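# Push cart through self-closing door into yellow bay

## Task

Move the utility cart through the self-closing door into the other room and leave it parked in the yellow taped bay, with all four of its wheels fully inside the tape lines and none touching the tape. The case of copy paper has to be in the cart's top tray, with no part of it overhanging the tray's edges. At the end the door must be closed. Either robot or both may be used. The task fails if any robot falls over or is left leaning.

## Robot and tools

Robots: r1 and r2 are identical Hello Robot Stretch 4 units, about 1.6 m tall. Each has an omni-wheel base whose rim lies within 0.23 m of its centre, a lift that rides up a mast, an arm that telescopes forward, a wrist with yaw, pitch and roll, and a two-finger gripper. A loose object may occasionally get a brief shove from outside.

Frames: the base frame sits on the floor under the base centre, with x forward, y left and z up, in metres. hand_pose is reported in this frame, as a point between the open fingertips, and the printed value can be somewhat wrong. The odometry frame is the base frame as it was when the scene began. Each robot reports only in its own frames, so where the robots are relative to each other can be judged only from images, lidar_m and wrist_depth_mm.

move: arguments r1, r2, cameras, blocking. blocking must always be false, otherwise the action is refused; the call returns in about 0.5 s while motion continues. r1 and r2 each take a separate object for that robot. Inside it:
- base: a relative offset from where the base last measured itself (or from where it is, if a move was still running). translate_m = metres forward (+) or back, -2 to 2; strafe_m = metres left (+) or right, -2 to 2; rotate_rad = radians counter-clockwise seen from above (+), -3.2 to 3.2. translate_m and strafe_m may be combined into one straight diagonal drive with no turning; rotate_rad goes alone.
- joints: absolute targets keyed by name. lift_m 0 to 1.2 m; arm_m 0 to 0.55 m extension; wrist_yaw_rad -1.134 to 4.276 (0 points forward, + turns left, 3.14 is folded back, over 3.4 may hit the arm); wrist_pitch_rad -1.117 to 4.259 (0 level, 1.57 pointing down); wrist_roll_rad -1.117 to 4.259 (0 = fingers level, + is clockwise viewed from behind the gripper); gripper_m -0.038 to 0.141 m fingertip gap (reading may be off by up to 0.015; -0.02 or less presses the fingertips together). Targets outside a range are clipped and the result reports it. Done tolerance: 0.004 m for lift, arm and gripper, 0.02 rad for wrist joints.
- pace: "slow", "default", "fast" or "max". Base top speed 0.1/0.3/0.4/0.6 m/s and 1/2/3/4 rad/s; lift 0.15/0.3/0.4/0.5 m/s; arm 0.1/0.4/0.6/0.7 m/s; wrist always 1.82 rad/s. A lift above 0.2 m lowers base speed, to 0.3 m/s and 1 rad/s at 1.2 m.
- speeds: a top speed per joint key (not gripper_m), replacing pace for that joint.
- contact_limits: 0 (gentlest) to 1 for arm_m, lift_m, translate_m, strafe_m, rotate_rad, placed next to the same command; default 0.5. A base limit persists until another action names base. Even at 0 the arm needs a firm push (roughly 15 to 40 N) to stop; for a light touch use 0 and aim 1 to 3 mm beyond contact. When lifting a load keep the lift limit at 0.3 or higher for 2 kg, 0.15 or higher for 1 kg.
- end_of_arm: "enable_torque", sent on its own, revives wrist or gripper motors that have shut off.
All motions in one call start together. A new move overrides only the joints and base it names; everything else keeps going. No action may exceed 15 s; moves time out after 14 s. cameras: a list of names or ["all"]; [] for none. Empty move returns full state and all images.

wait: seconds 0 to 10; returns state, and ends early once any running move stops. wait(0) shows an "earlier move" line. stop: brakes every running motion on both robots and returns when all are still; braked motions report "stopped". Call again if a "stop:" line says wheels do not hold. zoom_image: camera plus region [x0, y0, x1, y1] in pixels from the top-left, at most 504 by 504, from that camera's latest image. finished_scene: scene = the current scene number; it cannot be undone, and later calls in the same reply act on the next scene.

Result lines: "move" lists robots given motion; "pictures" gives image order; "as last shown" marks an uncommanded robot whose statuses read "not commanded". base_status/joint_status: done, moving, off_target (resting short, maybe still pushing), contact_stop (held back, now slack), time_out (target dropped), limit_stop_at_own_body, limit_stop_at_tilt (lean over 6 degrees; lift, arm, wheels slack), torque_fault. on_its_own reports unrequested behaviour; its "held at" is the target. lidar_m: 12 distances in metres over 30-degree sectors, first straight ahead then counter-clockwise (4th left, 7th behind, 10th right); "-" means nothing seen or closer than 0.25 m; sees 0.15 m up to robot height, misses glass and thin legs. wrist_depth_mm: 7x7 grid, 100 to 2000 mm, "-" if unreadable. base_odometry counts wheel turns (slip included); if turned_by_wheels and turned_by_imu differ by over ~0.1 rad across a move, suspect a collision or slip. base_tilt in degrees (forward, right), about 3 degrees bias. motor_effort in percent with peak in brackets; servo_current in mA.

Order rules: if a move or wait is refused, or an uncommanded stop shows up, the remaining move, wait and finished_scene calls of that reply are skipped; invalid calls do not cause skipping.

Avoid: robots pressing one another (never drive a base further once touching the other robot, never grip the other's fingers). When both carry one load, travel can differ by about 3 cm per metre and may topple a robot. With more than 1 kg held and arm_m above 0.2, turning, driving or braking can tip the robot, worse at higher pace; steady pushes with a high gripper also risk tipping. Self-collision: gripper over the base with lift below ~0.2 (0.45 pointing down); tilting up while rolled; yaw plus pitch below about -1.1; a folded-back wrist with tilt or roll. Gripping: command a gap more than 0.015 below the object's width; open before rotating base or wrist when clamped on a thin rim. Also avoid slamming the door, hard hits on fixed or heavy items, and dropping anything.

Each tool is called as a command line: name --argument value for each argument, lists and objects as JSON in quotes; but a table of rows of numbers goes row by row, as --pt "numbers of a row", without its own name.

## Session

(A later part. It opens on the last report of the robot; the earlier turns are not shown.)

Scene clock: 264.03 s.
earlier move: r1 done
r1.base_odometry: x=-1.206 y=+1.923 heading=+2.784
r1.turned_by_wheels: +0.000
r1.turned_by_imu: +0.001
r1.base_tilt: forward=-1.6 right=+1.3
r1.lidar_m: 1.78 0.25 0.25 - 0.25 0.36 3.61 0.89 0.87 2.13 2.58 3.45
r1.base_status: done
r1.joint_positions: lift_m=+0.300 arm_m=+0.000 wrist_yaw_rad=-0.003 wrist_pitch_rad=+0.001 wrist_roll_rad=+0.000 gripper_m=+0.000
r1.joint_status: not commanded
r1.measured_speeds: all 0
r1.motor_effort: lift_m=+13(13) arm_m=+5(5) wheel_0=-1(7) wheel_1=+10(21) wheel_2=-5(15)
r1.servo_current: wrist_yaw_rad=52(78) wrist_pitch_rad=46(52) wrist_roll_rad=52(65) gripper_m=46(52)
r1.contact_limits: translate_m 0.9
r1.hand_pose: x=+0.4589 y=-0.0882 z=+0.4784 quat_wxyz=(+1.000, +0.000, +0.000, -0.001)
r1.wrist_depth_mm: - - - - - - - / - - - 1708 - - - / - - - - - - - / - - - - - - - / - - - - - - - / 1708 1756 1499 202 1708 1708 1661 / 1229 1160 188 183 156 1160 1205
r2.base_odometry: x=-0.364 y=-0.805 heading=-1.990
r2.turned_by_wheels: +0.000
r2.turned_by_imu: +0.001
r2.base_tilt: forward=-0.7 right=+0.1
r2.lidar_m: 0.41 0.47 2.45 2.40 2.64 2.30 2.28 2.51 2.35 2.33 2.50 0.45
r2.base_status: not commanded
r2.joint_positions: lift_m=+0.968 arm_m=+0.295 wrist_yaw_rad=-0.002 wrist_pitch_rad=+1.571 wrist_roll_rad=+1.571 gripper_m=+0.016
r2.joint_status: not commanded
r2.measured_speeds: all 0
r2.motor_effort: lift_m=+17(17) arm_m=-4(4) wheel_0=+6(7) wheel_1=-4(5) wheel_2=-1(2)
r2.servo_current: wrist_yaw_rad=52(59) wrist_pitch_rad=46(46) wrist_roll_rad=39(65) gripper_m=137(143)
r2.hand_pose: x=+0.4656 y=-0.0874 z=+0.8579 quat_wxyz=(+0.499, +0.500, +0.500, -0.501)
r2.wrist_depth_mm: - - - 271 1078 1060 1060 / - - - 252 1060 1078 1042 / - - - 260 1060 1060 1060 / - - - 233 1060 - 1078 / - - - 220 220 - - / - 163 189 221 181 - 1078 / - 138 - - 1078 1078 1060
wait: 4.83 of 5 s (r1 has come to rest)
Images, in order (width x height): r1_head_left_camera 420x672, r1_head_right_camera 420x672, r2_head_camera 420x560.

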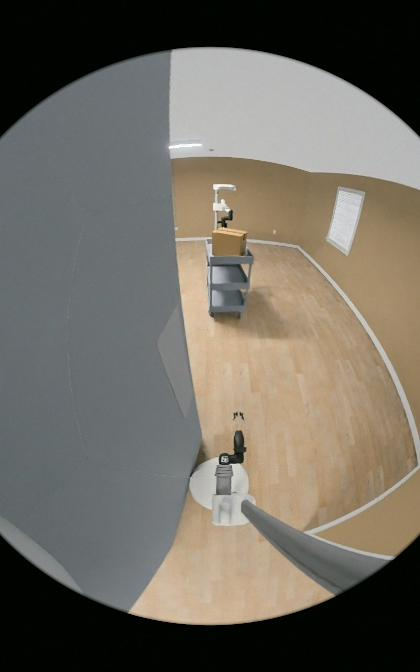

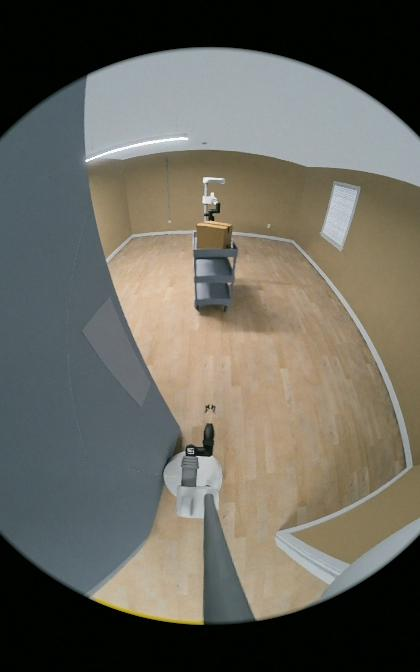

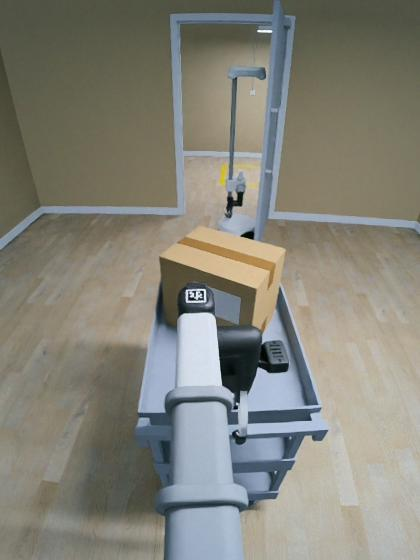

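move --blocking false --r1 '{"base":{"translate_m":0.25,"strafe_m":0.3},"pace":"slow","contact_limits":{"translate_m":0.8}}'

wait --seconds 5 --cameras '["r1_head_left_camera","r2_head_camera"]'

Scene clock: 269.47 s.
move: r1 moving
r1.base_odometry: x=-1.217 y=+1.917 heading=+2.784
r1.turned_by_wheels: +0.000
r1.turned_by_imu: +0.000
r1.base_tilt: forward=-1.6 right=+1.3
r1.lidar_m: 1.77 0.25 0.25 - 0.25 0.34 3.61 0.97 0.89 2.12 2.60 3.46
r1.base_status: translate_m moving; strafe_m moving
r1.joint_positions: lift_m=+0.300 arm_m=+0.000 wrist_yaw_rad=-0.003 wrist_pitch_rad=+0.001 wrist_roll_rad=+0.000 gripper_m=+0.000
r1.joint_status: not commanded
r1.measured_speeds: translate_m=+0.032 strafe_m=+0.037 rotate_rad=+0.003 lift_m=+0.000 arm_m=+0.000 wrist_yaw_rad=+0.000 wrist_pitch_rad=+0.000 wrist_roll_rad=+0.000
r1.motor_effort: lift_m=+13(13) arm_m=+5(5) wheel_0=-9(9) wheel_1=+15(17) wheel_2=-5(9)
r1.servo_current: wrist_yaw_rad=52(65) wrist_pitch_rad=33(46) wrist_roll_rad=46(59) gripper_m=33(46)
r1.contact_limits: translate_m 0.8
r1.hand_pose: x=+0.4589 y=-0.0882 z=+0.4784 quat_wxyz=(+1.000, +0.000, +0.000, -0.001)
r1.wrist_depth_mm: - - - - - - - / - - - 1661 - - - / - - - - - - - / - - - - - - - / - - - - - - - / 1756 1708 1464 202 1708 1708 1708 / 1205 1182 188 183 155 1160 1182
r2: as last shown
r2.turned_by_imu: +0.000
pictures: none

Scene clock: 274.20 s.
earlier move: r1 contact_stop
r1.base_odometry: x=-1.538 y=+1.739 heading=+2.783
r1.turned_by_wheels: -0.001
r1.turned_by_imu: +0.036
r1.base_tilt: forward=-1.6 right=+1.3
r1.lidar_m: 1.57 2.79 0.25 - 0.25 0.25 0.50 1.27 1.20 2.77 2.90 1.62
r1.base_status: translate_m contact_stop (by the wheels' count: +0.247 of +0.250); strafe_m contact_stop (by the wheels' count: +0.289 of +0.300)
r1.joint_positions: lift_m=+0.300 arm_m=+0.000 wrist_yaw_rad=-0.003 wrist_pitch_rad=+0.001 wrist_roll_rad=+0.000 gripper_m=+0.000
r1.joint_status: not commanded
r1.measured_speeds: all 0
r1.on_its_own: the wheels are slack since a contact_stop
r1.motor_effort: lift_m=+13(13) arm_m=+5(5) wheel_0=+0(34) wheel_1=+0(29) wheel_2=+0(9)
r1.servo_current: wrist_yaw_rad=46(78) wrist_pitch_rad=39(52) wrist_roll_rad=59(65) gripper_m=39(52)
r1.contact_limits: translate_m 0.8
r1.hand_pose: x=+0.4590 y=-0.0882 z=+0.4784 quat_wxyz=(+1.000, +0.000, +0.000, -0.001)
r1.wrist_depth_mm: - - - - - - - / - - - - 1464 - - / - - - - - - - / - - - - - - - / - - - - - - - / 1708 1808 1464 203 181 1661 1708 / 1229 1160 187 183 155 1160 1205
r2.base_odometry: x=-0.364 y=-0.805 heading=-1.990
r2.turned_by_wheels: +0.000
r2.turned_by_imu: +0.001
r2.base_tilt: forward=-0.7 right=+0.0
r2.lidar_m: 0.42 0.45 2.48 2.38 2.64 2.31 2.28 2.48 2.36 2.33 2.53 0.46
r2.base_status: not commanded
r2.joint_positions: lift_m=+0.968 arm_m=+0.295 wrist_yaw_rad=-0.002 wrist_pitch_rad=+1.571 wrist_roll_rad=+1.571 gripper_m=+0.016
r2.joint_status: not commanded
r2.measured_speeds: all 0
r2.motor_effort: lift_m=+17(17) arm_m=-4(4) wheel_0=+6(6) wheel_1=-5(5) wheel_2=-1(2)
r2.servo_current: wrist_yaw_rad=46(59) wrist_pitch_rad=39(46) wrist_roll_rad=52(65) gripper_m=137(143)
r2.hand_pose: x=+0.4656 y=-0.0874 z=+0.8579 quat_wxyz=(+0.499, +0.500, +0.500, -0.501)
r2.wrist_depth_mm: - - - 270 1060 1078 1060 / - - - 251 1078 1078 1042 / - - - 260 1078 1060 1078 / - - - 233 1060 - 1060 / - - - 221 221 - - / - 164 189 221 181 - 1060 / - 137 - - 1060 1060 1060
wait: 4.73 of 5 s (r1 has come to rest)
Images, in order (width x height): r1_head_left_camera 420x672, r2_head_camera 420x560.

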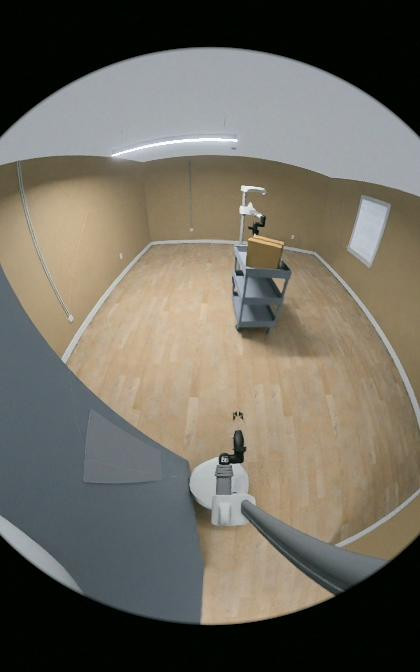

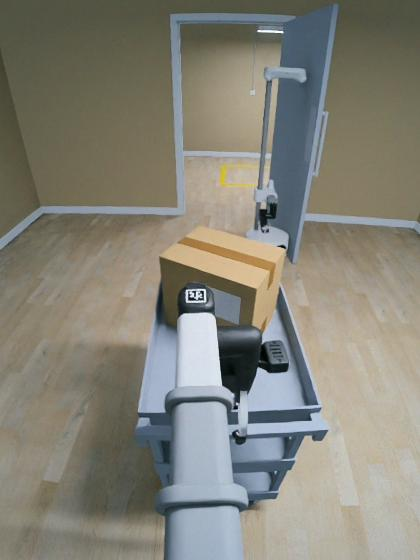

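move --blocking false --r1 '{"base":{"translate_m":0.1,"strafe_m":0.15},"pace":"slow","contact_limits":{"translate_m":0.9}}'

wait --seconds 3 --cameras '["r1_head_left_camera","r2_head_camera","r1_head_right_camera"]'

Scene clock: 290.97 s.
move: r1 moving
r1.base_odometry: x=-1.548 y=+1.733 heading=+2.782
r1.turned_by_wheels: -0.001
r1.turned_by_imu: +0.011
r1.base_tilt: forward=-1.6 right=+1.3
r1.lidar_m: 1.54 2.78 0.25 - 0.25 0.25 0.48 1.28 1.24 2.78 2.91 1.62
r1.base_status: translate_m moving; strafe_m moving
r1.joint_positions: lift_m=+0.300 arm_m=+0.000 wrist_yaw_rad=-0.003 wrist_pitch_rad=+0.001 wrist_roll_rad=+0.000 gripper_m=+0.000
r1.joint_status: not commanded
r1.measured_speeds: translate_m=+0.032 strafe_m=+0.033 rotate_rad=-0.024 lift_m=+0.000 arm_m=+0.000 wrist_yaw_rad=+0.000 wrist_pitch_rad=+0.000 wrist_roll_rad=+0.000
r1.motor_effort: lift_m=+13(13) arm_m=+5(5) wheel_0=-31(31) wheel_1=+26(28) wheel_2=+4(4)
r1.servo_current: wrist_yaw_rad=52(65) wrist_pitch_rad=39(52) wrist_roll_rad=39(59) gripper_m=39(46)
r1.contact_limits: translate_m 0.9
r1.hand_pose: x=+0.4590 y=-0.0881 z=+0.4784 quat_wxyz=(+1.000, +0.000, +0.000, -0.001)
r1.wrist_depth_mm: - - - - - - - / - - - - 1430 - - / - - - - - - - / - - - - - - - / - - - - - - - / 1708 1756 1464 202 181 1661 1661 / 1229 1182 187 183 156 1160 1229
r2: as last shown
r2.turned_by_imu: +0.000
pictures: none

Scene clock: 293.57 s.
earlier move: r1 done
r1.base_odometry: x=-1.684 y=+1.634 heading=+2.783
r1.turned_by_wheels: +0.001
r1.turned_by_imu: +0.245
r1.base_tilt: forward=-1.6 right=+1.3
r1.lidar_m: 3.92 2.28 0.25 - 0.25 0.30 - 1.28 1.82 2.81 3.26 1.48
r1.base_status: done
r1.joint_positions: lift_m=+0.300 arm_m=+0.000 wrist_yaw_rad=-0.003 wrist_pitch_rad=+0.001 wrist_roll_rad=+0.000 gripper_m=+0.000
r1.joint_status: not commanded
r1.measured_speeds: all 0
r1.motor_effort: lift_m=+13(13) arm_m=+5(5) wheel_0=-28(33) wheel_1=+34(37) wheel_2=-8(10)
r1.servo_current: wrist_yaw_rad=39(85) wrist_pitch_rad=39(52) wrist_roll_rad=46(65) gripper_m=39(52)
r1.contact_limits: translate_m 0.9
r1.hand_pose: x=+0.4590 y=-0.0881 z=+0.4784 quat_wxyz=(+1.000, +0.000, +0.000, -0.001)
r1.wrist_depth_mm: - - - - - - - / - - - - - 1255 - / - - - - - - - / - - - - - - - / - - - - - - - / 1708 1756 1430 204 1756 1229 - / 1255 1182 187 182 155 1138 1118
r2.base_odometry: x=-0.364 y=-0.805 heading=-1.990
r2.turned_by_wheels: +0.000
r2.turned_by_imu: +0.000
r2.base_tilt: forward=-0.7 right=+0.0
r2.lidar_m: 0.41 0.45 2.48 2.40 2.63 2.34 2.29 2.50 2.37 2.31 2.55 0.45
r2.base_status: not commanded
r2.joint_positions: lift_m=+0.968 arm_m=+0.295 wrist_yaw_rad=-0.002 wrist_pitch_rad=+1.571 wrist_roll_rad=+1.571 gripper_m=+0.016
r2.joint_status: not commanded
r2.measured_speeds: all 0
r2.motor_effort: lift_m=+17(17) arm_m=-4(4) wheel_0=+6(6) wheel_1=-5(5) wheel_2=-2(2)
r2.servo_current: wrist_yaw_rad=52(59) wrist_pitch_rad=39(46) wrist_roll_rad=39(65) gripper_m=130(150)
r2.hand_pose: x=+0.4656 y=-0.0874 z=+0.8579 quat_wxyz=(+0.499, +0.500, +0.500, -0.501)
r2.wrist_depth_mm: - - - 270 1060 1060 1060 / - - - 252 1078 1078 1060 / - - - 260 1078 1078 1060 / - - - 233 1060 - 1078 / - - - 222 221 - - / - 164 189 221 182 - 1042 / - 138 - - 1078 1060 1078
wait: 2.60 of 3 s (r1 has come to rest)
pictures: r1_head_left_camera, r1_head_right_camera, r2_head_camera
Images, in order (width x height): r1_head_left_camera 420x672, r1_head_right_camera 420x672, r2_head_camera 420x560.

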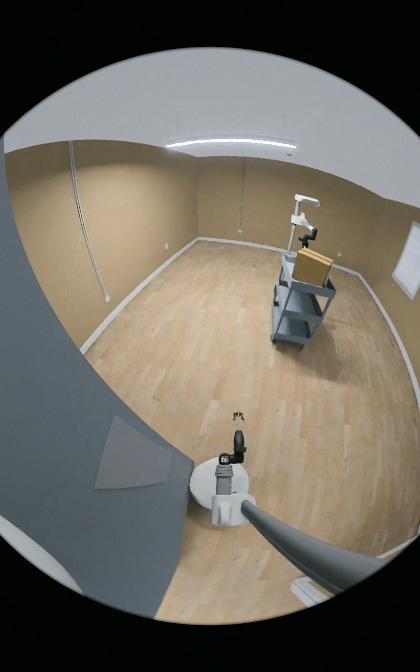

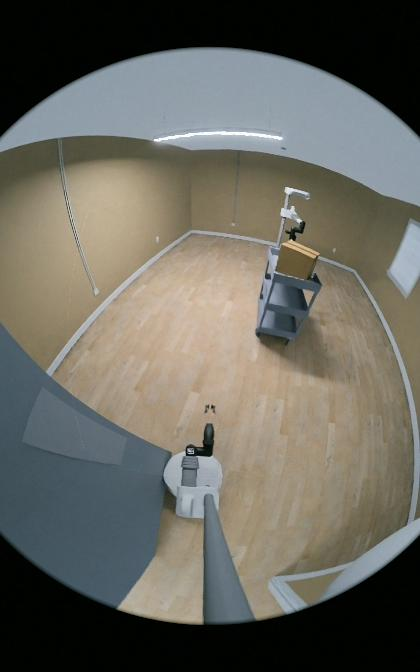

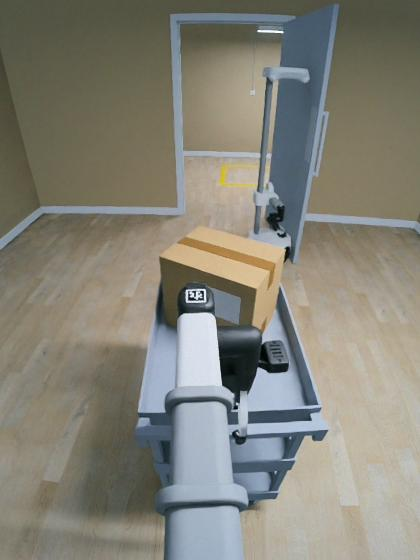

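move --blocking false --r1 '{"base":{"translate_m":0.38,"strafe_m":-0.03},"pace":"slow","contact_limits":{"translate_m":0.7}}'

wait --seconds 5 --cameras '["r1_head_left_camera","r2_head_camera"]'

zoom_image --camera "r2_head_camera" --region '[160, 0, 350, 290]'

Scene clock: 370.33 s.
move: r1 contact_stop
r1.base_odometry: x=-1.682 y=+1.637 heading=+2.787
r1.turned_by_wheels: +0.004
r1.turned_by_imu: +0.004
r1.base_tilt: forward=-1.6 right=+1.3
r1.lidar_m: 3.94 2.27 0.25 - 0.25 0.30 - 1.26 1.80 2.80 3.26 1.50
r1.base_status: translate_m contact_stop; strafe_m contact_stop
r1.joint_positions: lift_m=+0.300 arm_m=+0.000 wrist_yaw_rad=-0.003 wrist_pitch_rad=+0.001 wrist_roll_rad=+0.000 gripper_m=+0.000
r1.joint_status: not commanded
r1.measured_speeds: translate_m=+0.000 strafe_m=-0.001 rotate_rad=+0.000 lift_m=+0.000 arm_m=+0.000 wrist_yaw_rad=+0.000 wrist_pitch_rad=+0.000 wrist_roll_rad=+0.000
r1.on_its_own: the wheels are slack since a contact_stop
r1.motor_effort: lift_m=+13(13) arm_m=+5(5) wheel_0=-3(27) wheel_1=-1(35) wheel_2=+0(9)
r1.servo_current: wrist_yaw_rad=39(59) wrist_pitch_rad=46(46) wrist_roll_rad=65(65) gripper_m=39(52)
r1.contact_limits: translate_m 0.7
r1.hand_pose: x=+0.4590 y=-0.0881 z=+0.4784 quat_wxyz=(+1.000, +0.000, +0.000, -0.001)
r1.wrist_depth_mm: - - - - - - - / - - - - - 1336 1205 / - - - - - - - / - - - - - - - / - - - - - - - / 1756 1756 1430 204 1661 1430 - / 1229 1160 187 183 156 1182 1182
r2: as last shown
pictures: none

not run: a stop that you did not command came earlier in this reply.

Scaled by 1.738 from the camera's image (finer frame: 1200x1600).
This view is cut from an older image: the scene may have changed since it was taken.

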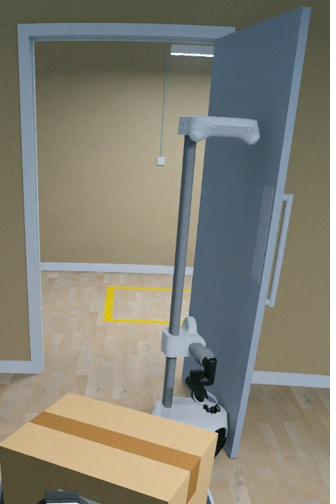

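move --blocking false --r1 '{"base":{"translate_m":0.38,"strafe_m":-0.03},"pace":"slow","contact_limits":{"translate_m":1}}'

wait --seconds 5 --cameras '["r1_head_left_camera","r2_head_camera"]'

zoom_image --camera "r2_head_camera" --region '[160, 0, 350, 290]'

Scene clock: 376.93 s.
earlier move: r1 contact_stop
move: r1 moving
r1.base_odometry: x=-1.694 y=+1.642 heading=+2.787
r1.turned_by_wheels: +0.000
r1.turned_by_imu: +0.000
r1.base_tilt: forward=-1.6 right=+1.3
r1.lidar_m: 3.88 2.27 0.25 - 0.25 0.31 - 1.27 1.83 2.80 3.27 1.49
r1.base_status: earlier translate_m contact_stop (by the wheels' count: +0.000 of +0.380); earlier strafe_m contact_stop (by the wheels' count: -0.003 of -0.030); translate_m moving; strafe_m moving
r1.joint_positions: lift_m=+0.300 arm_m=+0.000 wrist_yaw_rad=-0.003 wrist_pitch_rad=+0.001 wrist_roll_rad=+0.000 gripper_m=+0.000
r1.joint_status: not commanded
r1.measured_speeds: translate_m=+0.049 strafe_m=-0.004 rotate_rad=-0.001 lift_m=+0.000 arm_m=+0.000 wrist_yaw_rad=+0.000 wrist_pitch_rad=+0.000 wrist_roll_rad=+0.000
r1.motor_effort: lift_m=+13(13) arm_m=+5(5) wheel_0=+3(6) wheel_1=+7(9) wheel_2=-9(9)
r1.servo_current: wrist_yaw_rad=20(59) wrist_pitch_rad=39(46) wrist_roll_rad=65(65) gripper_m=39(46)
r1.contact_limits: translate_m 1
r1.hand_pose: x=+0.4590 y=-0.0881 z=+0.4784 quat_wxyz=(+1.000, +0.000, +0.000, -0.001)
r1.wrist_depth_mm: - - - - - - 1308 / - - - - - 1308 1281 / - - - - - - - / - - - - - - - / - - - - - - - / 1756 1756 1464 203 1661 1397 - / 1255 1182 187 184 155 1160 1229
r2: as last shown
pictures: none

Scene clock: 381.53 s.
earlier move: r1 done
r1.base_odometry: x=-2.028 y=+1.797 heading=+2.787
r1.turned_by_wheels: +0.000
r1.turned_by_imu: +0.000
r1.base_tilt: forward=-1.6 right=+1.2
r1.lidar_m: 3.75 2.17 1.85 1.88 1.45 1.20 0.35 0.37 2.55 2.86 1.35 1.14
r1.base_status: done
r1.joint_positions: lift_m=+0.300 arm_m=+0.000 wrist_yaw_rad=-0.003 wrist_pitch_rad=+0.001 wrist_roll_rad=+0.000 gripper_m=+0.000
r1.joint_status: not commanded
r1.measured_speeds: all 0
r1.motor_effort: lift_m=+13(14) arm_m=+5(5) wheel_0=+3(7) wheel_1=+1(10) wheel_2=-1(9)
r1.servo_current: wrist_yaw_rad=46(65) wrist_pitch_rad=39(52) wrist_roll_rad=46(65) gripper_m=39(52)
r1.contact_limits: translate_m 1
r1.hand_pose: x=+0.4590 y=-0.0881 z=+0.4784 quat_wxyz=(+1.000, +0.000, +0.000, -0.001)
r1.wrist_depth_mm: - - - - - 1863 891 / - - - - - 1921 - / - - - - - - - / - - - - - - - / - - - - - 1863 - / 1708 1708 1430 203 1708 1576 - / 1229 1182 187 183 155 798 788
r2.base_odometry: x=-0.364 y=-0.805 heading=-1.990
r2.turned_by_wheels: +0.000
r2.turned_by_imu: +0.001
r2.base_tilt: forward=-0.7 right=+0.1
r2.lidar_m: 0.42 0.47 2.47 2.39 2.63 2.34 2.29 2.49 2.38 2.34 2.51 0.45
r2.base_status: not commanded
r2.joint_positions: lift_m=+0.968 arm_m=+0.295 wrist_yaw_rad=-0.002 wrist_pitch_rad=+1.571 wrist_roll_rad=+1.571 gripper_m=+0.016
r2.joint_status: not commanded
r2.measured_speeds: all 0
r2.motor_effort: lift_m=+17(17) arm_m=-4(4) wheel_0=+6(7) wheel_1=-5(5) wheel_2=-1(2)
r2.servo_current: wrist_yaw_rad=52(65) wrist_pitch_rad=39(46) wrist_roll_rad=39(65) gripper_m=137(143)
r2.hand_pose: x=+0.4656 y=-0.0874 z=+0.8579 quat_wxyz=(+0.499, +0.500, +0.500, -0.501)
r2.wrist_depth_mm: - - - 270 1060 1042 1060 / - - - 252 1060 1098 1060 / - - - 262 1078 1078 1078 / - - - 233 1078 - 1060 / - - - 220 221 - - / - 164 190 222 182 - 1060 / - 138 - - 1078 1060 1060
wait: 4.60 of 5 s (r1 has come to rest)
Images, in order (width x height): r1_head_left_camera 420x672, r2_head_camera 420x560.

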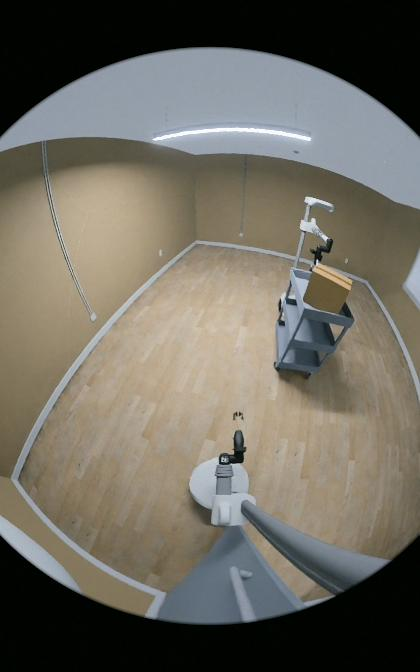

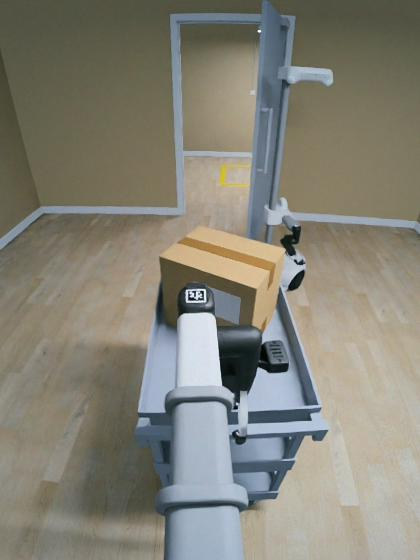

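Scaled by 1.738 from the camera's image (finer frame: 1200x1600).

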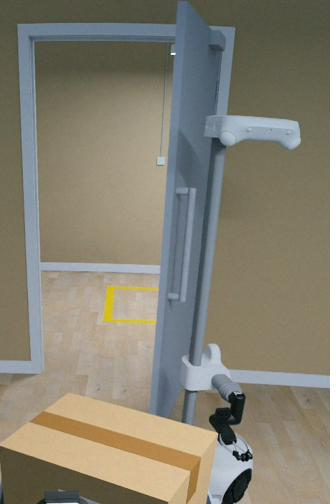

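move --blocking false --r1 '{"base":{"translate_m":0.15,"strafe_m":0.45},"joints":{"lift_m":0.75,"gripper_m":0.1}}'

wait --seconds 2.5 --cameras '["r2_head_camera"]'

zoom_image --camera "r2_head_camera" --region '[160, 0, 350, 290]'

Scene clock: 395.93 s.
move: r1 moving
r1.base_odometry: x=-2.048 y=+1.772 heading=+2.787
r1.turned_by_wheels: +0.000
r1.turned_by_imu: -0.001
r1.base_tilt: forward=-1.6 right=+1.2
r1.lidar_m: 3.73 2.12 1.84 1.83 1.45 1.23 1.23 1.47 2.60 2.89 1.35 1.16
r1.base_status: translate_m moving; strafe_m moving
r1.joint_positions: lift_m=+0.337 arm_m=+0.000 wrist_yaw_rad=-0.003 wrist_pitch_rad=+0.001 wrist_roll_rad=+0.000 gripper_m=+0.019
r1.joint_status: lift_m moving; gripper_m moving
r1.measured_speeds: translate_m=+0.040 strafe_m=+0.119 rotate_rad=-0.003 lift_m=+0.146 arm_m=+0.000 wrist_yaw_rad=+0.000 wrist_pitch_rad=+0.000 wrist_roll_rad=+0.000
r1.motor_effort: lift_m=+28(28) arm_m=+5(5) wheel_0=-8(8) wheel_1=+9(9) wheel_2=-6(6)
r1.servo_current: wrist_yaw_rad=52(59) wrist_pitch_rad=46(46) wrist_roll_rad=39(59) gripper_m=78(78)
r1.hand_pose: x=+0.4590 y=-0.0881 z=+0.5154 quat_wxyz=(+1.000, +0.000, +0.000, -0.001)
r1.wrist_depth_mm: - - - - - - 904 / - - - - - - - / - - - - - - - / - - - - - - - / - - - - - - - / 1863 1808 196 211 187 1618 - / 1281 1229 1160 1255 1078 - 788
r2: as last shown
pictures: none

Scene clock: 398.43 s.
earlier move: r1 moving
r1.base_odometry: x=-2.325 y=+1.427 heading=+2.787
r1.turned_by_wheels: +0.000
r1.turned_by_imu: +0.003
r1.base_tilt: forward=-1.6 right=+1.3
r1.lidar_m: 2.80 1.62 1.40 1.39 1.46 1.23 1.27 1.48 2.66 3.35 1.29 1.43
r1.base_status: translate_m moving; strafe_m moving
r1.joint_positions: lift_m=+0.750 arm_m=+0.000 wrist_yaw_rad=-0.003 wrist_pitch_rad=+0.001 wrist_roll_rad=+0.000 gripper_m=+0.100
r1.joint_status: all done
r1.measured_speeds: all 0
r1.motor_effort: lift_m=+25(29) arm_m=+5(5) wheel_0=-1(12) wheel_1=+2(12) wheel_2=-2(6)
r1.servo_current: wrist_yaw_rad=59(65) wrist_pitch_rad=46(52) wrist_roll_rad=59(72) gripper_m=39(91)
r1.hand_pose: x=+0.4590 y=-0.0881 z=+0.9275 quat_wxyz=(+1.000, +0.000, +0.000, -0.001)
r1.wrist_depth_mm: - - - - - - - / - - - - - - - / - - - - - - - / - - - - - - - / - - - - - - - / - 216 213 - 198 - - / - 1863 - 145 - - -
r2.base_odometry: x=-0.364 y=-0.805 heading=-1.990
r2.turned_by_wheels: +0.000
r2.turned_by_imu: +0.000
r2.base_tilt: forward=-0.7 right=+0.1
r2.lidar_m: 0.41 0.43 2.46 2.40 2.61 2.32 2.28 2.49 2.36 2.33 2.52 0.45
r2.base_status: not commanded
r2.joint_positions: lift_m=+0.968 arm_m=+0.295 wrist_yaw_rad=-0.002 wrist_pitch_rad=+1.571 wrist_roll_rad=+1.571 gripper_m=+0.016
r2.joint_status: not commanded
r2.measured_speeds: all 0
r2.motor_effort: lift_m=+17(17) arm_m=-3(4) wheel_0=+6(6) wheel_1=-4(5) wheel_2=-2(2)
r2.servo_current: wrist_yaw_rad=59(59) wrist_pitch_rad=39(46) wrist_roll_rad=52(65) gripper_m=137(143)
r2.hand_pose: x=+0.4656 y=-0.0874 z=+0.8579 quat_wxyz=(+0.499, +0.500, +0.500, -0.501)
r2.wrist_depth_mm: - - - 268 1060 1060 1042 / - - - 251 1060 1060 1060 / - - - 260 1078 1042 1060 / - - - 232 1060 - 1078 / - - - 222 221 - - / - 164 189 221 182 - 1060 / - 138 - - 1060 1098 1060
wait: 2.50 s; no rest
Images, in order (width x height): r2_head_camera 420x560.

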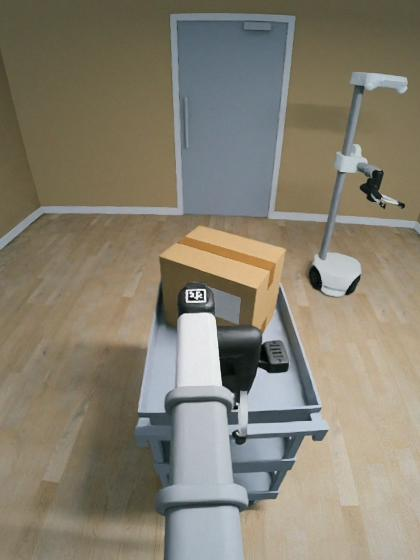

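Scaled by 1.738 from the camera's image (finer frame: 1200x1600).

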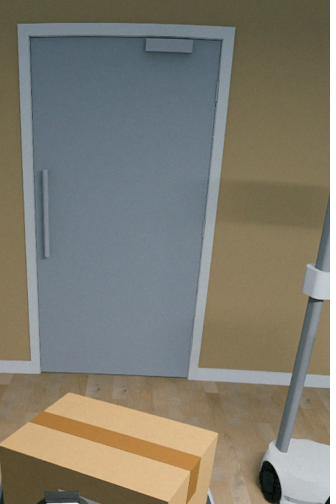

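move --blocking false --r1 '{"base":{"rotate_rad":-2.72},"joints":{"lift_m":0.68,"gripper_m":0.11},"pace":"default"}'

wait --seconds 4

move --blocking false --r1 '{"base":{"translate_m":0.65,"strafe_m":0.16}}'

wait --seconds 4 --cameras '["r1_head_camera","r1_wrist_camera","r2_head_camera"]'

Scene clock: 419.53 s.
earlier move: r1 done
move: r1 moving
r1.base_odometry: x=-2.325 y=+1.427 heading=+2.535
r1.turned_by_wheels: -0.252
r1.turned_by_imu: -0.253
r1.base_tilt: forward=-1.6 right=+1.3
r1.lidar_m: 4.51 1.98 1.44 1.38 1.48 1.29 1.24 1.31 1.84 3.33 1.55 1.30
r1.base_status: rotate_rad moving
r1.joint_positions: lift_m=+0.713 arm_m=+0.000 wrist_yaw_rad=-0.003 wrist_pitch_rad=+0.001 wrist_roll_rad=+0.000 gripper_m=+0.109
r1.joint_status: lift_m moving; gripper_m moving
r1.measured_speeds: translate_m=+0.000 strafe_m=-0.002 rotate_rad=-0.970 lift_m=-0.141 arm_m=+0.000 wrist_yaw_rad=+0.000 wrist_pitch_rad=+0.000 wrist_roll_rad=+0.000
r1.motor_effort: lift_m=+12(25) arm_m=+5(5) wheel_0=+8(10) wheel_1=+8(8) wheel_2=+6(8)
r1.servo_current: wrist_yaw_rad=26(72) wrist_pitch_rad=46(46) wrist_roll_rad=46(65) gripper_m=52(59)
r1.hand_pose: x=+0.4590 y=-0.0881 z=+0.8907 quat_wxyz=(+1.000, +0.000, +0.000, -0.001)
r1.wrist_depth_mm: - - - - - - - / - - - - - - - / - - - - - - - / - - - - - - 1042 / - - - - - - - / - - - - 200 213 - / - 1983 1921 141 - 1756 -
r2: as last shown
pictures: none

Scene clock: 421.70 s.
earlier move: r1 done
r1.base_odometry: x=-2.325 y=+1.427 heading=+0.067
r1.turned_by_wheels: -2.468
r1.turned_by_imu: -2.482
r1.base_tilt: forward=-1.6 right=+1.2
r1.lidar_m: 1.42 2.29 3.32 1.34 1.31 3.33 1.74 1.42 1.39 1.56 1.29 1.25
r1.base_status: done
r1.joint_positions: lift_m=+0.680 arm_m=+0.000 wrist_yaw_rad=-0.003 wrist_pitch_rad=+0.001 wrist_roll_rad=+0.000 gripper_m=+0.110
r1.joint_status: all done
r1.measured_speeds: all 0
r1.motor_effort: lift_m=+13(25) arm_m=+5(5) wheel_0=+1(10) wheel_1=+2(9) wheel_2=+1(8)
r1.servo_current: wrist_yaw_rad=46(72) wrist_pitch_rad=39(52) wrist_roll_rad=46(65) gripper_m=46(59)
r1.hand_pose: x=+0.4590 y=-0.0881 z=+0.8584 quat_wxyz=(+1.000, +0.000, +0.000, -0.001)
r1.wrist_depth_mm: - - - - - - - / - - - - - - - / - - 1661 - - - - / - - 1618 - - - - / - - - - - - - / - - - - 189 - - / - 1808 1756 137 - - -
r2.base_odometry: x=-0.364 y=-0.805 heading=-1.990
r2.turned_by_wheels: +0.000
r2.turned_by_imu: +0.000
r2.base_tilt: forward=-0.6 right=+0.1
r2.lidar_m: 0.42 0.47 2.44 2.38 2.63 2.33 2.26 2.47 2.34 2.31 2.51 0.47
r2.base_status: not commanded
r2.joint_positions: lift_m=+0.968 arm_m=+0.295 wrist_yaw_rad=-0.002 wrist_pitch_rad=+1.571 wrist_roll_rad=+1.571 gripper_m=+0.016
r2.joint_status: not commanded
r2.measured_speeds: all 0
r2.motor_effort: lift_m=+17(17) arm_m=-4(4) wheel_0=+6(6) wheel_1=-4(5) wheel_2=-2(2)
r2.servo_current: wrist_yaw_rad=46(59) wrist_pitch_rad=39(46) wrist_roll_rad=39(59) gripper_m=137(143)
r2.hand_pose: x=+0.4656 y=-0.0874 z=+0.8579 quat_wxyz=(+0.499, +0.500, +0.500, -0.501)
r2.wrist_depth_mm: - - - 270 1078 1060 1060 / - - - 252 1078 1060 1060 / - - - 259 1060 1078 1060 / - - - 233 1078 - 1060 / - - - 220 220 - - / - 163 189 221 181 - 1098 / - 137 - - 1078 1078 1060
wait: 2.17 of 4 s (r1 has come to rest)
pictures: none

Scene clock: 422.20 s.
move: r1 moving
r1.base_odometry: x=-2.295 y=+1.437 heading=+0.068
r1.turned_by_wheels: +0.000
r1.turned_by_imu: +0.000
r1.base_tilt: forward=-1.6 right=+1.3
r1.lidar_m: 1.41 2.23 3.28 1.35 1.30 3.37 1.74 1.43 1.45 1.55 1.24 1.23
r1.base_status: translate_m moving; strafe_m moving
r1.joint_positions: lift_m=+0.680 arm_m=+0.000 wrist_yaw_rad=-0.003 wrist_pitch_rad=+0.001 wrist_roll_rad=+0.000 gripper_m=+0.110
r1.joint_status: not commanded
r1.measured_speeds: translate_m=+0.122 strafe_m=+0.031 rotate_rad=+0.000 lift_m=+0.000 arm_m=+0.000 wrist_yaw_rad=+0.000 wrist_pitch_rad=+0.000 wrist_roll_rad=+0.000
r1.motor_effort: lift_m=+13(13) arm_m=+5(5) wheel_0=+7(7) wheel_1=+7(8) wheel_2=-8(10)
r1.servo_current: wrist_yaw_rad=46(65) wrist_pitch_rad=39(46) wrist_roll_rad=46(59) gripper_m=39(46)
r1.hand_pose: x=+0.4590 y=-0.0881 z=+0.8584 quat_wxyz=(+1.000, +0.000, +0.000, -0.001)
r1.wrist_depth_mm: - - - - - - - / - - - - - - - / - - 1618 - - - - / - - 1576 - - - - / - - - - - - - / - - - - 189 - - / - 1863 - 137 - - -
r2: as last shown
pictures: none

Scene clock: 425.40 s.
earlier move: r1 done
r1.base_odometry: x=-1.688 y=+1.631 heading=+0.067
r1.turned_by_wheels: +0.000
r1.turned_by_imu: +0.001
r1.base_tilt: forward=-1.6 right=+1.3
r1.lidar_m: 0.99 1.59 2.77 3.09 1.49 1.95 2.39 1.96 1.95 1.09 0.88 0.88
r1.base_status: done
r1.joint_positions: lift_m=+0.680 arm_m=+0.000 wrist_yaw_rad=-0.003 wrist_pitch_rad=+0.001 wrist_roll_rad=+0.000 gripper_m=+0.110
r1.joint_status: not commanded
r1.measured_speeds: all 0
r1.motor_effort: lift_m=+13(13) arm_m=+4(5) wheel_0=+2(8) wheel_1=+0(10) wheel_2=+1(10)
r1.servo_current: wrist_yaw_rad=52(72) wrist_pitch_rad=39(52) wrist_roll_rad=52(72) gripper_m=46(52)
r1.hand_pose: x=+0.4590 y=-0.0881 z=+0.8584 quat_wxyz=(+1.000, +0.000, +0.000, -0.001)
r1.wrist_depth_mm: - - - - - - 559 / - - - - - - 554 / - - - - - - 554 / - - - - - - 549 / - - - - - - 544 / - 192 - - 190 - 549 / 1983 153 - 138 - - 549
r2.base_odometry: x=-0.364 y=-0.805 heading=-1.990
r2.turned_by_wheels: +0.000
r2.turned_by_imu: +0.000
r2.base_tilt: forward=-0.7 right=+0.1
r2.lidar_m: 0.41 0.45 2.47 2.37 2.64 2.33 2.28 2.48 2.36 2.29 2.52 0.45
r2.base_status: not commanded
r2.joint_positions: lift_m=+0.968 arm_m=+0.295 wrist_yaw_rad=-0.002 wrist_pitch_rad=+1.571 wrist_roll_rad=+1.571 gripper_m=+0.016
r2.joint_status: not commanded
r2.measured_speeds: all 0
r2.motor_effort: lift_m=+17(17) arm_m=-3(4) wheel_0=+6(6) wheel_1=-4(5) wheel_2=-1(2)
r2.servo_current: wrist_yaw_rad=39(59) wrist_pitch_rad=39(46) wrist_roll_rad=59(65) gripper_m=143(143)
r2.hand_pose: x=+0.4656 y=-0.0874 z=+0.8579 quat_wxyz=(+0.499, +0.500, +0.500, -0.501)
r2.wrist_depth_mm: - - - 270 1078 1060 1060 / - - - 252 1060 1060 1042 / - - - 259 1078 1060 1060 / - - - 233 1060 - 1060 / - - - 221 221 - - / - 164 190 221 182 - 1078 / - 138 - - 1078 1098 1078
wait: 3.20 of 4 s (r1 has come to rest)
Images, in order (width x height): r1_head_camera 420x560, r1_wrist_camera 616x392, r2_head_camera 420x560.

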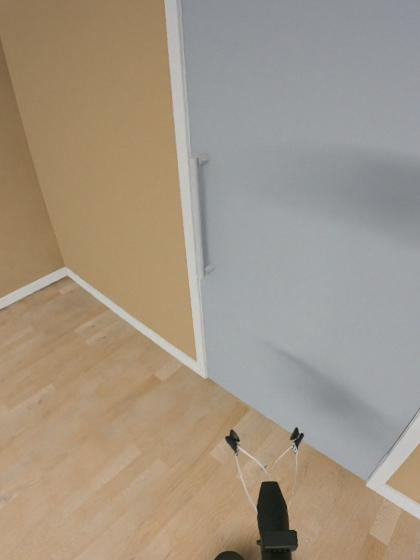

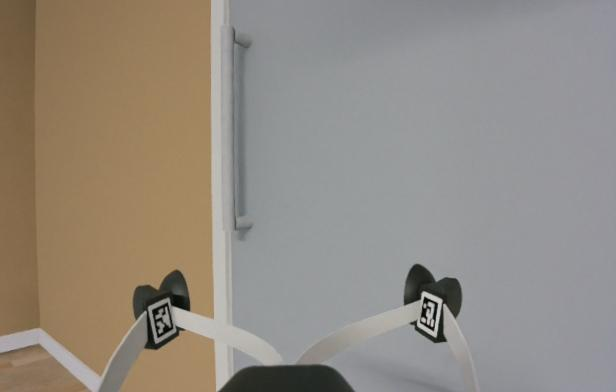

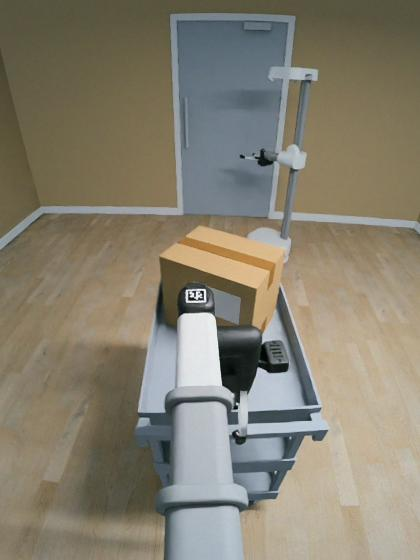

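move --blocking false --r1 '{"base":{"translate_m":0.38,"strafe_m":0.18},"joints":{"lift_m":0.84,"arm_m":0.15}}'

wait --seconds 4 --cameras '["r1_head_camera","r1_wrist_camera"]'

Scene clock: 435.03 s.
move: r1 moving
r1.base_odometry: x=-1.657 y=+1.648 heading=+0.068
r1.turned_by_wheels: +0.000
r1.turned_by_imu: +0.000
r1.base_tilt: forward=-1.6 right=+1.3
r1.lidar_m: 0.97 1.54 2.72 3.07 1.47 1.71 2.41 1.97 1.97 1.06 0.86 0.85
r1.base_status: translate_m moving; strafe_m moving
r1.joint_positions: lift_m=+0.717 arm_m=+0.051 wrist_yaw_rad=-0.003 wrist_pitch_rad=+0.001 wrist_roll_rad=+0.000 gripper_m=+0.110
r1.joint_status: lift_m moving; arm_m moving
r1.measured_speeds: translate_m=+0.121 strafe_m=+0.057 rotate_rad=+0.000 lift_m=+0.146 arm_m=+0.195 wrist_yaw_rad=+0.000 wrist_pitch_rad=+0.000 wrist_roll_rad=+0.000
r1.motor_effort: lift_m=+28(28) arm_m=+4(8) wheel_0=+4(6) wheel_1=+9(11) wheel_2=-9(10)
r1.servo_current: wrist_yaw_rad=65(65) wrist_pitch_rad=33(39) wrist_roll_rad=33(52) gripper_m=39(46)
r1.hand_pose: x=+0.5096 y=-0.0881 z=+0.8954 quat_wxyz=(+1.000, +0.000, +0.000, -0.001)
r1.wrist_depth_mm: - - - - - 554 504 / - - - - - 554 517 / - - - - - 559 517 / - - 866 - - 554 521 / - - - - - 559 517 / - 191 - - 189 549 521 / 1863 153 - 137 - 144 517
r2: as last shown
pictures: none

Scene clock: 437.30 s.
earlier move: r1 done
r1.base_odometry: x=-1.321 y=+1.836 heading=+0.068
r1.turned_by_wheels: +0.000
r1.turned_by_imu: +0.001
r1.base_tilt: forward=-1.6 right=+1.3
r1.lidar_m: 0.78 1.29 2.39 2.66 1.66 1.66 2.85 2.35 1.72 0.86 0.72 0.69
r1.base_status: done
r1.joint_positions: lift_m=+0.840 arm_m=+0.150 wrist_yaw_rad=-0.002 wrist_pitch_rad=+0.001 wrist_roll_rad=+0.000 gripper_m=+0.110
r1.joint_status: all done
r1.measured_speeds: all 0
r1.motor_effort: lift_m=+25(28) arm_m=+5(8) wheel_0=+3(7) wheel_1=+1(11) wheel_2=+1(10)
r1.servo_current: wrist_yaw_rad=39(65) wrist_pitch_rad=39(52) wrist_roll_rad=39(72) gripper_m=46(52)
r1.hand_pose: x=+0.6090 y=-0.0881 z=+1.0175 quat_wxyz=(+1.000, +0.000, +0.000, -0.001)
r1.wrist_depth_mm: - - - 445 418 362 324 / - - - 462 418 357 324 / - - - 462 421 359 320 / - - - 466 424 364 322 / - - - 469 424 362 329 / - 193 - 469 200 349 327 / - 153 - 141 415 366 324
r2.base_odometry: x=-0.364 y=-0.805 heading=-1.990
r2.turned_by_wheels: +0.000
r2.turned_by_imu: +0.000
r2.base_tilt: forward=-0.7 right=+0.1
r2.lidar_m: 0.42 0.46 2.45 2.39 2.63 2.32 2.26 2.48 2.37 2.33 2.54 0.45
r2.base_status: not commanded
r2.joint_positions: lift_m=+0.968 arm_m=+0.295 wrist_yaw_rad=-0.002 wrist_pitch_rad=+1.571 wrist_roll_rad=+1.571 gripper_m=+0.016
r2.joint_status: not commanded
r2.measured_speeds: all 0
r2.motor_effort: lift_m=+17(17) arm_m=-4(4) wheel_0=+6(6) wheel_1=-4(5) wheel_2=-1(2)
r2.servo_current: wrist_yaw_rad=52(65) wrist_pitch_rad=39(46) wrist_roll_rad=59(59) gripper_m=130(143)
r2.hand_pose: x=+0.4656 y=-0.0874 z=+0.8579 quat_wxyz=(+0.499, +0.500, +0.500, -0.501)
r2.wrist_depth_mm: - - - 270 1042 1060 1060 / - - - 251 1078 1060 1060 / - - - 260 1078 1060 1060 / - - - 232 1078 - 1078 / - - - 220 221 - - / - 164 189 221 182 - 1078 / - 138 - - 1078 1098 1042
wait: 2.27 of 4 s (r1 has come to rest)
Images, in order (width x height): r1_head_camera 420x560, r1_wrist_camera 616x392.

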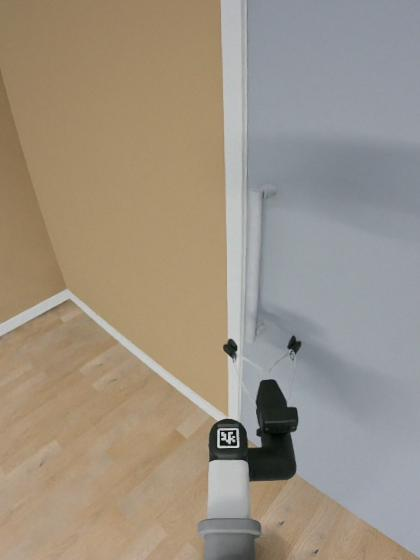

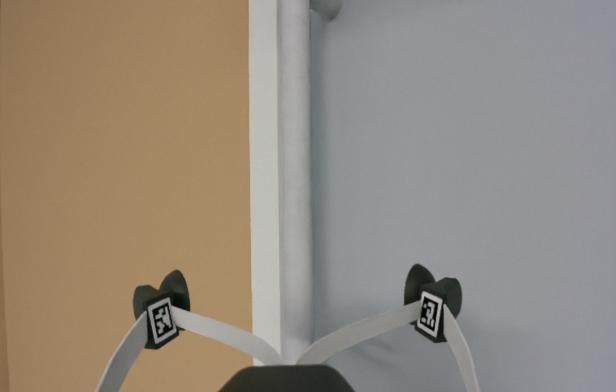

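move --blocking false --r1 '{"joints":{"gripper_m":0.07}}'

wait --seconds 1

move --blocking false --r1 '{"joints":{"arm_m":0.32},"pace":"slow","contact_limits":{"arm_m":0.1}}'

wait --seconds 3 --cameras '["r1_head_camera","r1_wrist_camera"]'

zoom_image --camera "r1_head_camera" --region '[180, 150, 360, 400]'

Scene clock: 446.60 s.
move: r1 moving
r1.base_odometry: x=-1.321 y=+1.836 heading=+0.068
r1.turned_by_wheels: +0.000
r1.turned_by_imu: +0.000
r1.base_tilt: forward=-1.6 right=+1.3
r1.lidar_m: 0.78 1.29 2.40 2.67 1.70 1.64 2.88 2.35 1.73 0.86 0.72 0.71
r1.base_status: not commanded
r1.joint_positions: lift_m=+0.840 arm_m=+0.150 wrist_yaw_rad=-0.002 wrist_pitch_rad=+0.001 wrist_roll_rad=+0.000 gripper_m=+0.095
r1.joint_status: gripper_m moving
r1.measured_speeds: all 0
r1.motor_effort: lift_m=+24(25) arm_m=+5(5) wheel_0=+3(4) wheel_1=+1(2) wheel_2=+1(2)
r1.servo_current: wrist_yaw_rad=39(52) wrist_pitch_rad=39(52) wrist_roll_rad=39(65) gripper_m=85(85)
r1.hand_pose: x=+0.6090 y=-0.0881 z=+1.0175 quat_wxyz=(+1.000, +0.000, +0.000, -0.001)
r1.wrist_depth_mm: - - - 442 421 357 324 / - - - 462 418 359 324 / - - - 462 421 362 320 / - - - 469 421 359 322 / - - - 469 430 362 329 / - - 196 466 196 349 329 / - 144 - 144 415 347 322
r2: as last shown
pictures: none

Scene clock: 447.40 s.
earlier move: r1 done
r1.base_odometry: x=-1.321 y=+1.836 heading=+0.068
r1.turned_by_wheels: +0.000
r1.turned_by_imu: +0.000
r1.base_tilt: forward=-1.6 right=+1.2
r1.lidar_m: 0.78 1.30 2.36 2.66 1.68 1.65 2.88 2.36 1.72 0.86 0.72 0.71
r1.base_status: not commanded
r1.joint_positions: lift_m=+0.840 arm_m=+0.150 wrist_yaw_rad=-0.002 wrist_pitch_rad=+0.001 wrist_roll_rad=+0.000 gripper_m=+0.070
r1.joint_status: all done
r1.measured_speeds: all 0
r1.motor_effort: lift_m=+24(25) arm_m=+5(5) wheel_0=+3(4) wheel_1=+2(2) wheel_2=+2(2)
r1.servo_current: wrist_yaw_rad=39(65) wrist_pitch_rad=39(52) wrist_roll_rad=59(65) gripper_m=39(104)
r1.hand_pose: x=+0.6090 y=-0.0881 z=+1.0175 quat_wxyz=(+1.000, +0.000, +0.000, -0.001)
r1.wrist_depth_mm: - - - 445 418 357 322 / - - - 459 418 359 322 / - - - 466 424 364 320 / - - - 466 424 362 322 / - - - 469 421 362 329 / - - 191 466 191 366 327 / - 144 - 143 421 342 322
r2.base_odometry: x=-0.364 y=-0.805 heading=-1.990
r2.turned_by_wheels: +0.000
r2.turned_by_imu: +0.000
r2.base_tilt: forward=-0.7 right=+0.1
r2.lidar_m: 0.42 0.47 2.44 2.41 2.63 2.32 2.28 2.48 2.36 2.32 2.54 0.47
r2.base_status: not commanded
r2.joint_positions: lift_m=+0.968 arm_m=+0.295 wrist_yaw_rad=-0.002 wrist_pitch_rad=+1.571 wrist_roll_rad=+1.571 gripper_m=+0.016
r2.joint_status: not commanded
r2.measured_speeds: all 0
r2.motor_effort: lift_m=+17(17) arm_m=-3(4) wheel_0=+6(6) wheel_1=-4(5) wheel_2=-2(2)
r2.servo_current: wrist_yaw_rad=52(59) wrist_pitch_rad=39(46) wrist_roll_rad=39(59) gripper_m=130(143)
r2.hand_pose: x=+0.4656 y=-0.0874 z=+0.8579 quat_wxyz=(+0.499, +0.500, +0.500, -0.501)
r2.wrist_depth_mm: - - - 270 1060 1078 1042 / - - - 251 1060 1060 1060 / - - - 260 1060 1078 1078 / - - - 232 1060 - 1078 / - - - 221 220 - - / - 164 189 221 182 - 1060 / - 137 - - 1078 1060 1060
wait: 0.80 of 1 s (r1 has come to rest)
pictures: none

Scene clock: 447.90 s.
move: r1 moving
r1.base_odometry: x=-1.321 y=+1.836 heading=+0.068
r1.turned_by_wheels: +0.000
r1.turned_by_imu: +0.000
r1.base_tilt: forward=-1.6 right=+1.3
r1.lidar_m: 0.77 1.28 2.39 2.69 1.67 1.64 2.86 2.34 1.70 0.85 0.71 0.71
r1.base_status: not commanded
r1.joint_positions: lift_m=+0.840 arm_m=+0.163 wrist_yaw_rad=-0.002 wrist_pitch_rad=+0.001 wrist_roll_rad=+0.000 gripper_m=+0.070
r1.joint_status: arm_m moving
r1.measured_speeds: translate_m=+0.000 strafe_m=+0.000 rotate_rad=+0.000 lift_m=+0.000 arm_m=+0.049 wrist_yaw_rad=+0.000 wrist_pitch_rad=+0.000 wrist_roll_rad=+0.000
r1.motor_effort: lift_m=+25(25) arm_m=+4(7) wheel_0=+3(4) wheel_1=+1(2) wheel_2=+2(2)
r1.servo_current: wrist_yaw_rad=52(59) wrist_pitch_rad=46(52) wrist_roll_rad=52(59) gripper_m=46(46)
r1.contact_limits: arm_m 0.1
r1.hand_pose: x=+0.6216 y=-0.0881 z=+1.0175 quat_wxyz=(+1.000, +0.000, +0.000, -0.001)
r1.wrist_depth_mm: - - - 442 407 351 315 / - - - 445 413 351 310 / - - - 455 413 353 314 / - - - 415 413 353 314 / - - - 459 413 353 315 / - - 191 459 191 355 322 / - 144 - 143 410 336 320
r2: as last shown
pictures: none

Scene clock: 450.40 s.
earlier move: r1 done
r1.base_odometry: x=-1.321 y=+1.836 heading=+0.068
r1.turned_by_wheels: +0.000
r1.turned_by_imu: +0.000
r1.base_tilt: forward=-1.6 right=+1.3
r1.lidar_m: 0.78 1.27 2.38 2.68 1.67 1.66 2.89 2.36 1.75 0.88 0.70 0.70
r1.base_status: not commanded
r1.joint_positions: lift_m=+0.840 arm_m=+0.320 wrist_yaw_rad=-0.002 wrist_pitch_rad=+0.001 wrist_roll_rad=+0.000 gripper_m=+0.070
r1.joint_status: all done
r1.measured_speeds: all 0
r1.motor_effort: lift_m=+25(25) arm_m=+5(8) wheel_0=+4(4) wheel_1=+1(2) wheel_2=+2(2)
r1.servo_current: wrist_yaw_rad=59(78) wrist_pitch_rad=33(52) wrist_roll_rad=39(65) gripper_m=46(52)
r1.contact_limits: arm_m 0.1
r1.hand_pose: x=+0.7789 y=-0.0881 z=+1.0175 quat_wxyz=(+1.000, +0.000, +0.000, -0.001)
r1.wrist_depth_mm: - - 424 247 278 237 214 / - - 427 247 278 237 215 / - - 427 247 279 239 216 / - - 430 247 279 241 217 / - - 430 249 281 240 217 / - - 191 246 191 242 217 / - 144 421 142 276 226 218
r2.base_odometry: x=-0.364 y=-0.805 heading=-1.990
r2.turned_by_wheels: +0.000
r2.turned_by_imu: +0.000
r2.base_tilt: forward=-0.7 right=+0.1
r2.lidar_m: 0.40 0.43 2.46 2.38 2.64 2.30 2.29 2.50 2.37 2.31 2.49 0.44
r2.base_status: not commanded
r2.joint_positions: lift_m=+0.968 arm_m=+0.295 wrist_yaw_rad=-0.002 wrist_pitch_rad=+1.571 wrist_roll_rad=+1.571 gripper_m=+0.016
r2.joint_status: not commanded
r2.measured_speeds: all 0
r2.motor_effort: lift_m=+17(17) arm_m=-3(4) wheel_0=+6(6) wheel_1=-5(5) wheel_2=-2(2)
r2.servo_current: wrist_yaw_rad=39(72) wrist_pitch_rad=39(46) wrist_roll_rad=39(59) gripper_m=137(150)
r2.hand_pose: x=+0.4656 y=-0.0874 z=+0.8579 quat_wxyz=(+0.499, +0.500, +0.500, -0.501)
r2.wrist_depth_mm: - - - 268 1060 1060 1060 / - - - 251 1078 1060 1060 / - - - 262 1078 1098 1060 / - - - 233 1078 - 1060 / - - - 221 220 - - / - 164 189 221 182 - 1060 / - 137 - - 1078 1078 1078
wait: 2.50 of 3 s (r1 has come to rest)
Images, in order (width x height): r1_head_camera 420x560, r1_wrist_camera 616x392.

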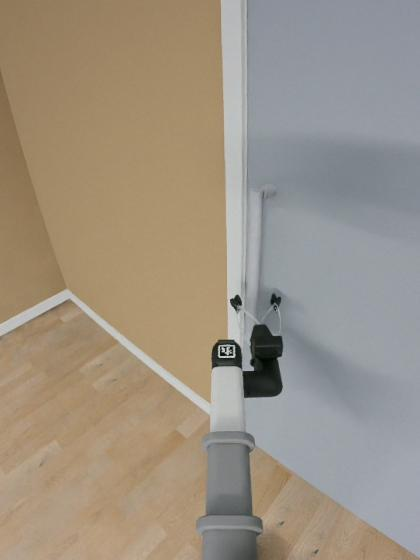

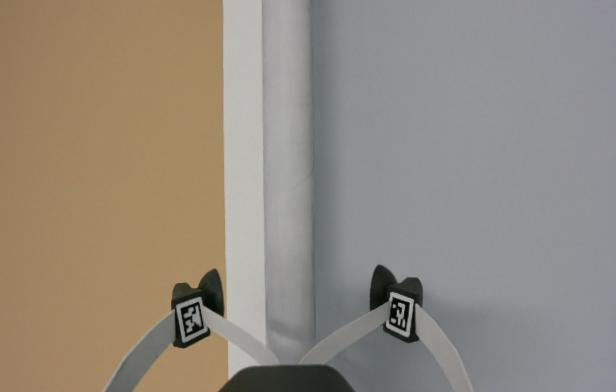

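Scaled by 2.016 from the camera's image (finer frame: 600x800).

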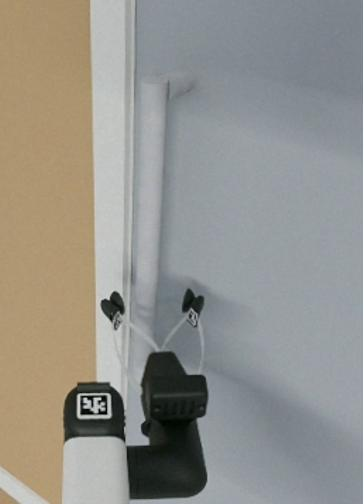

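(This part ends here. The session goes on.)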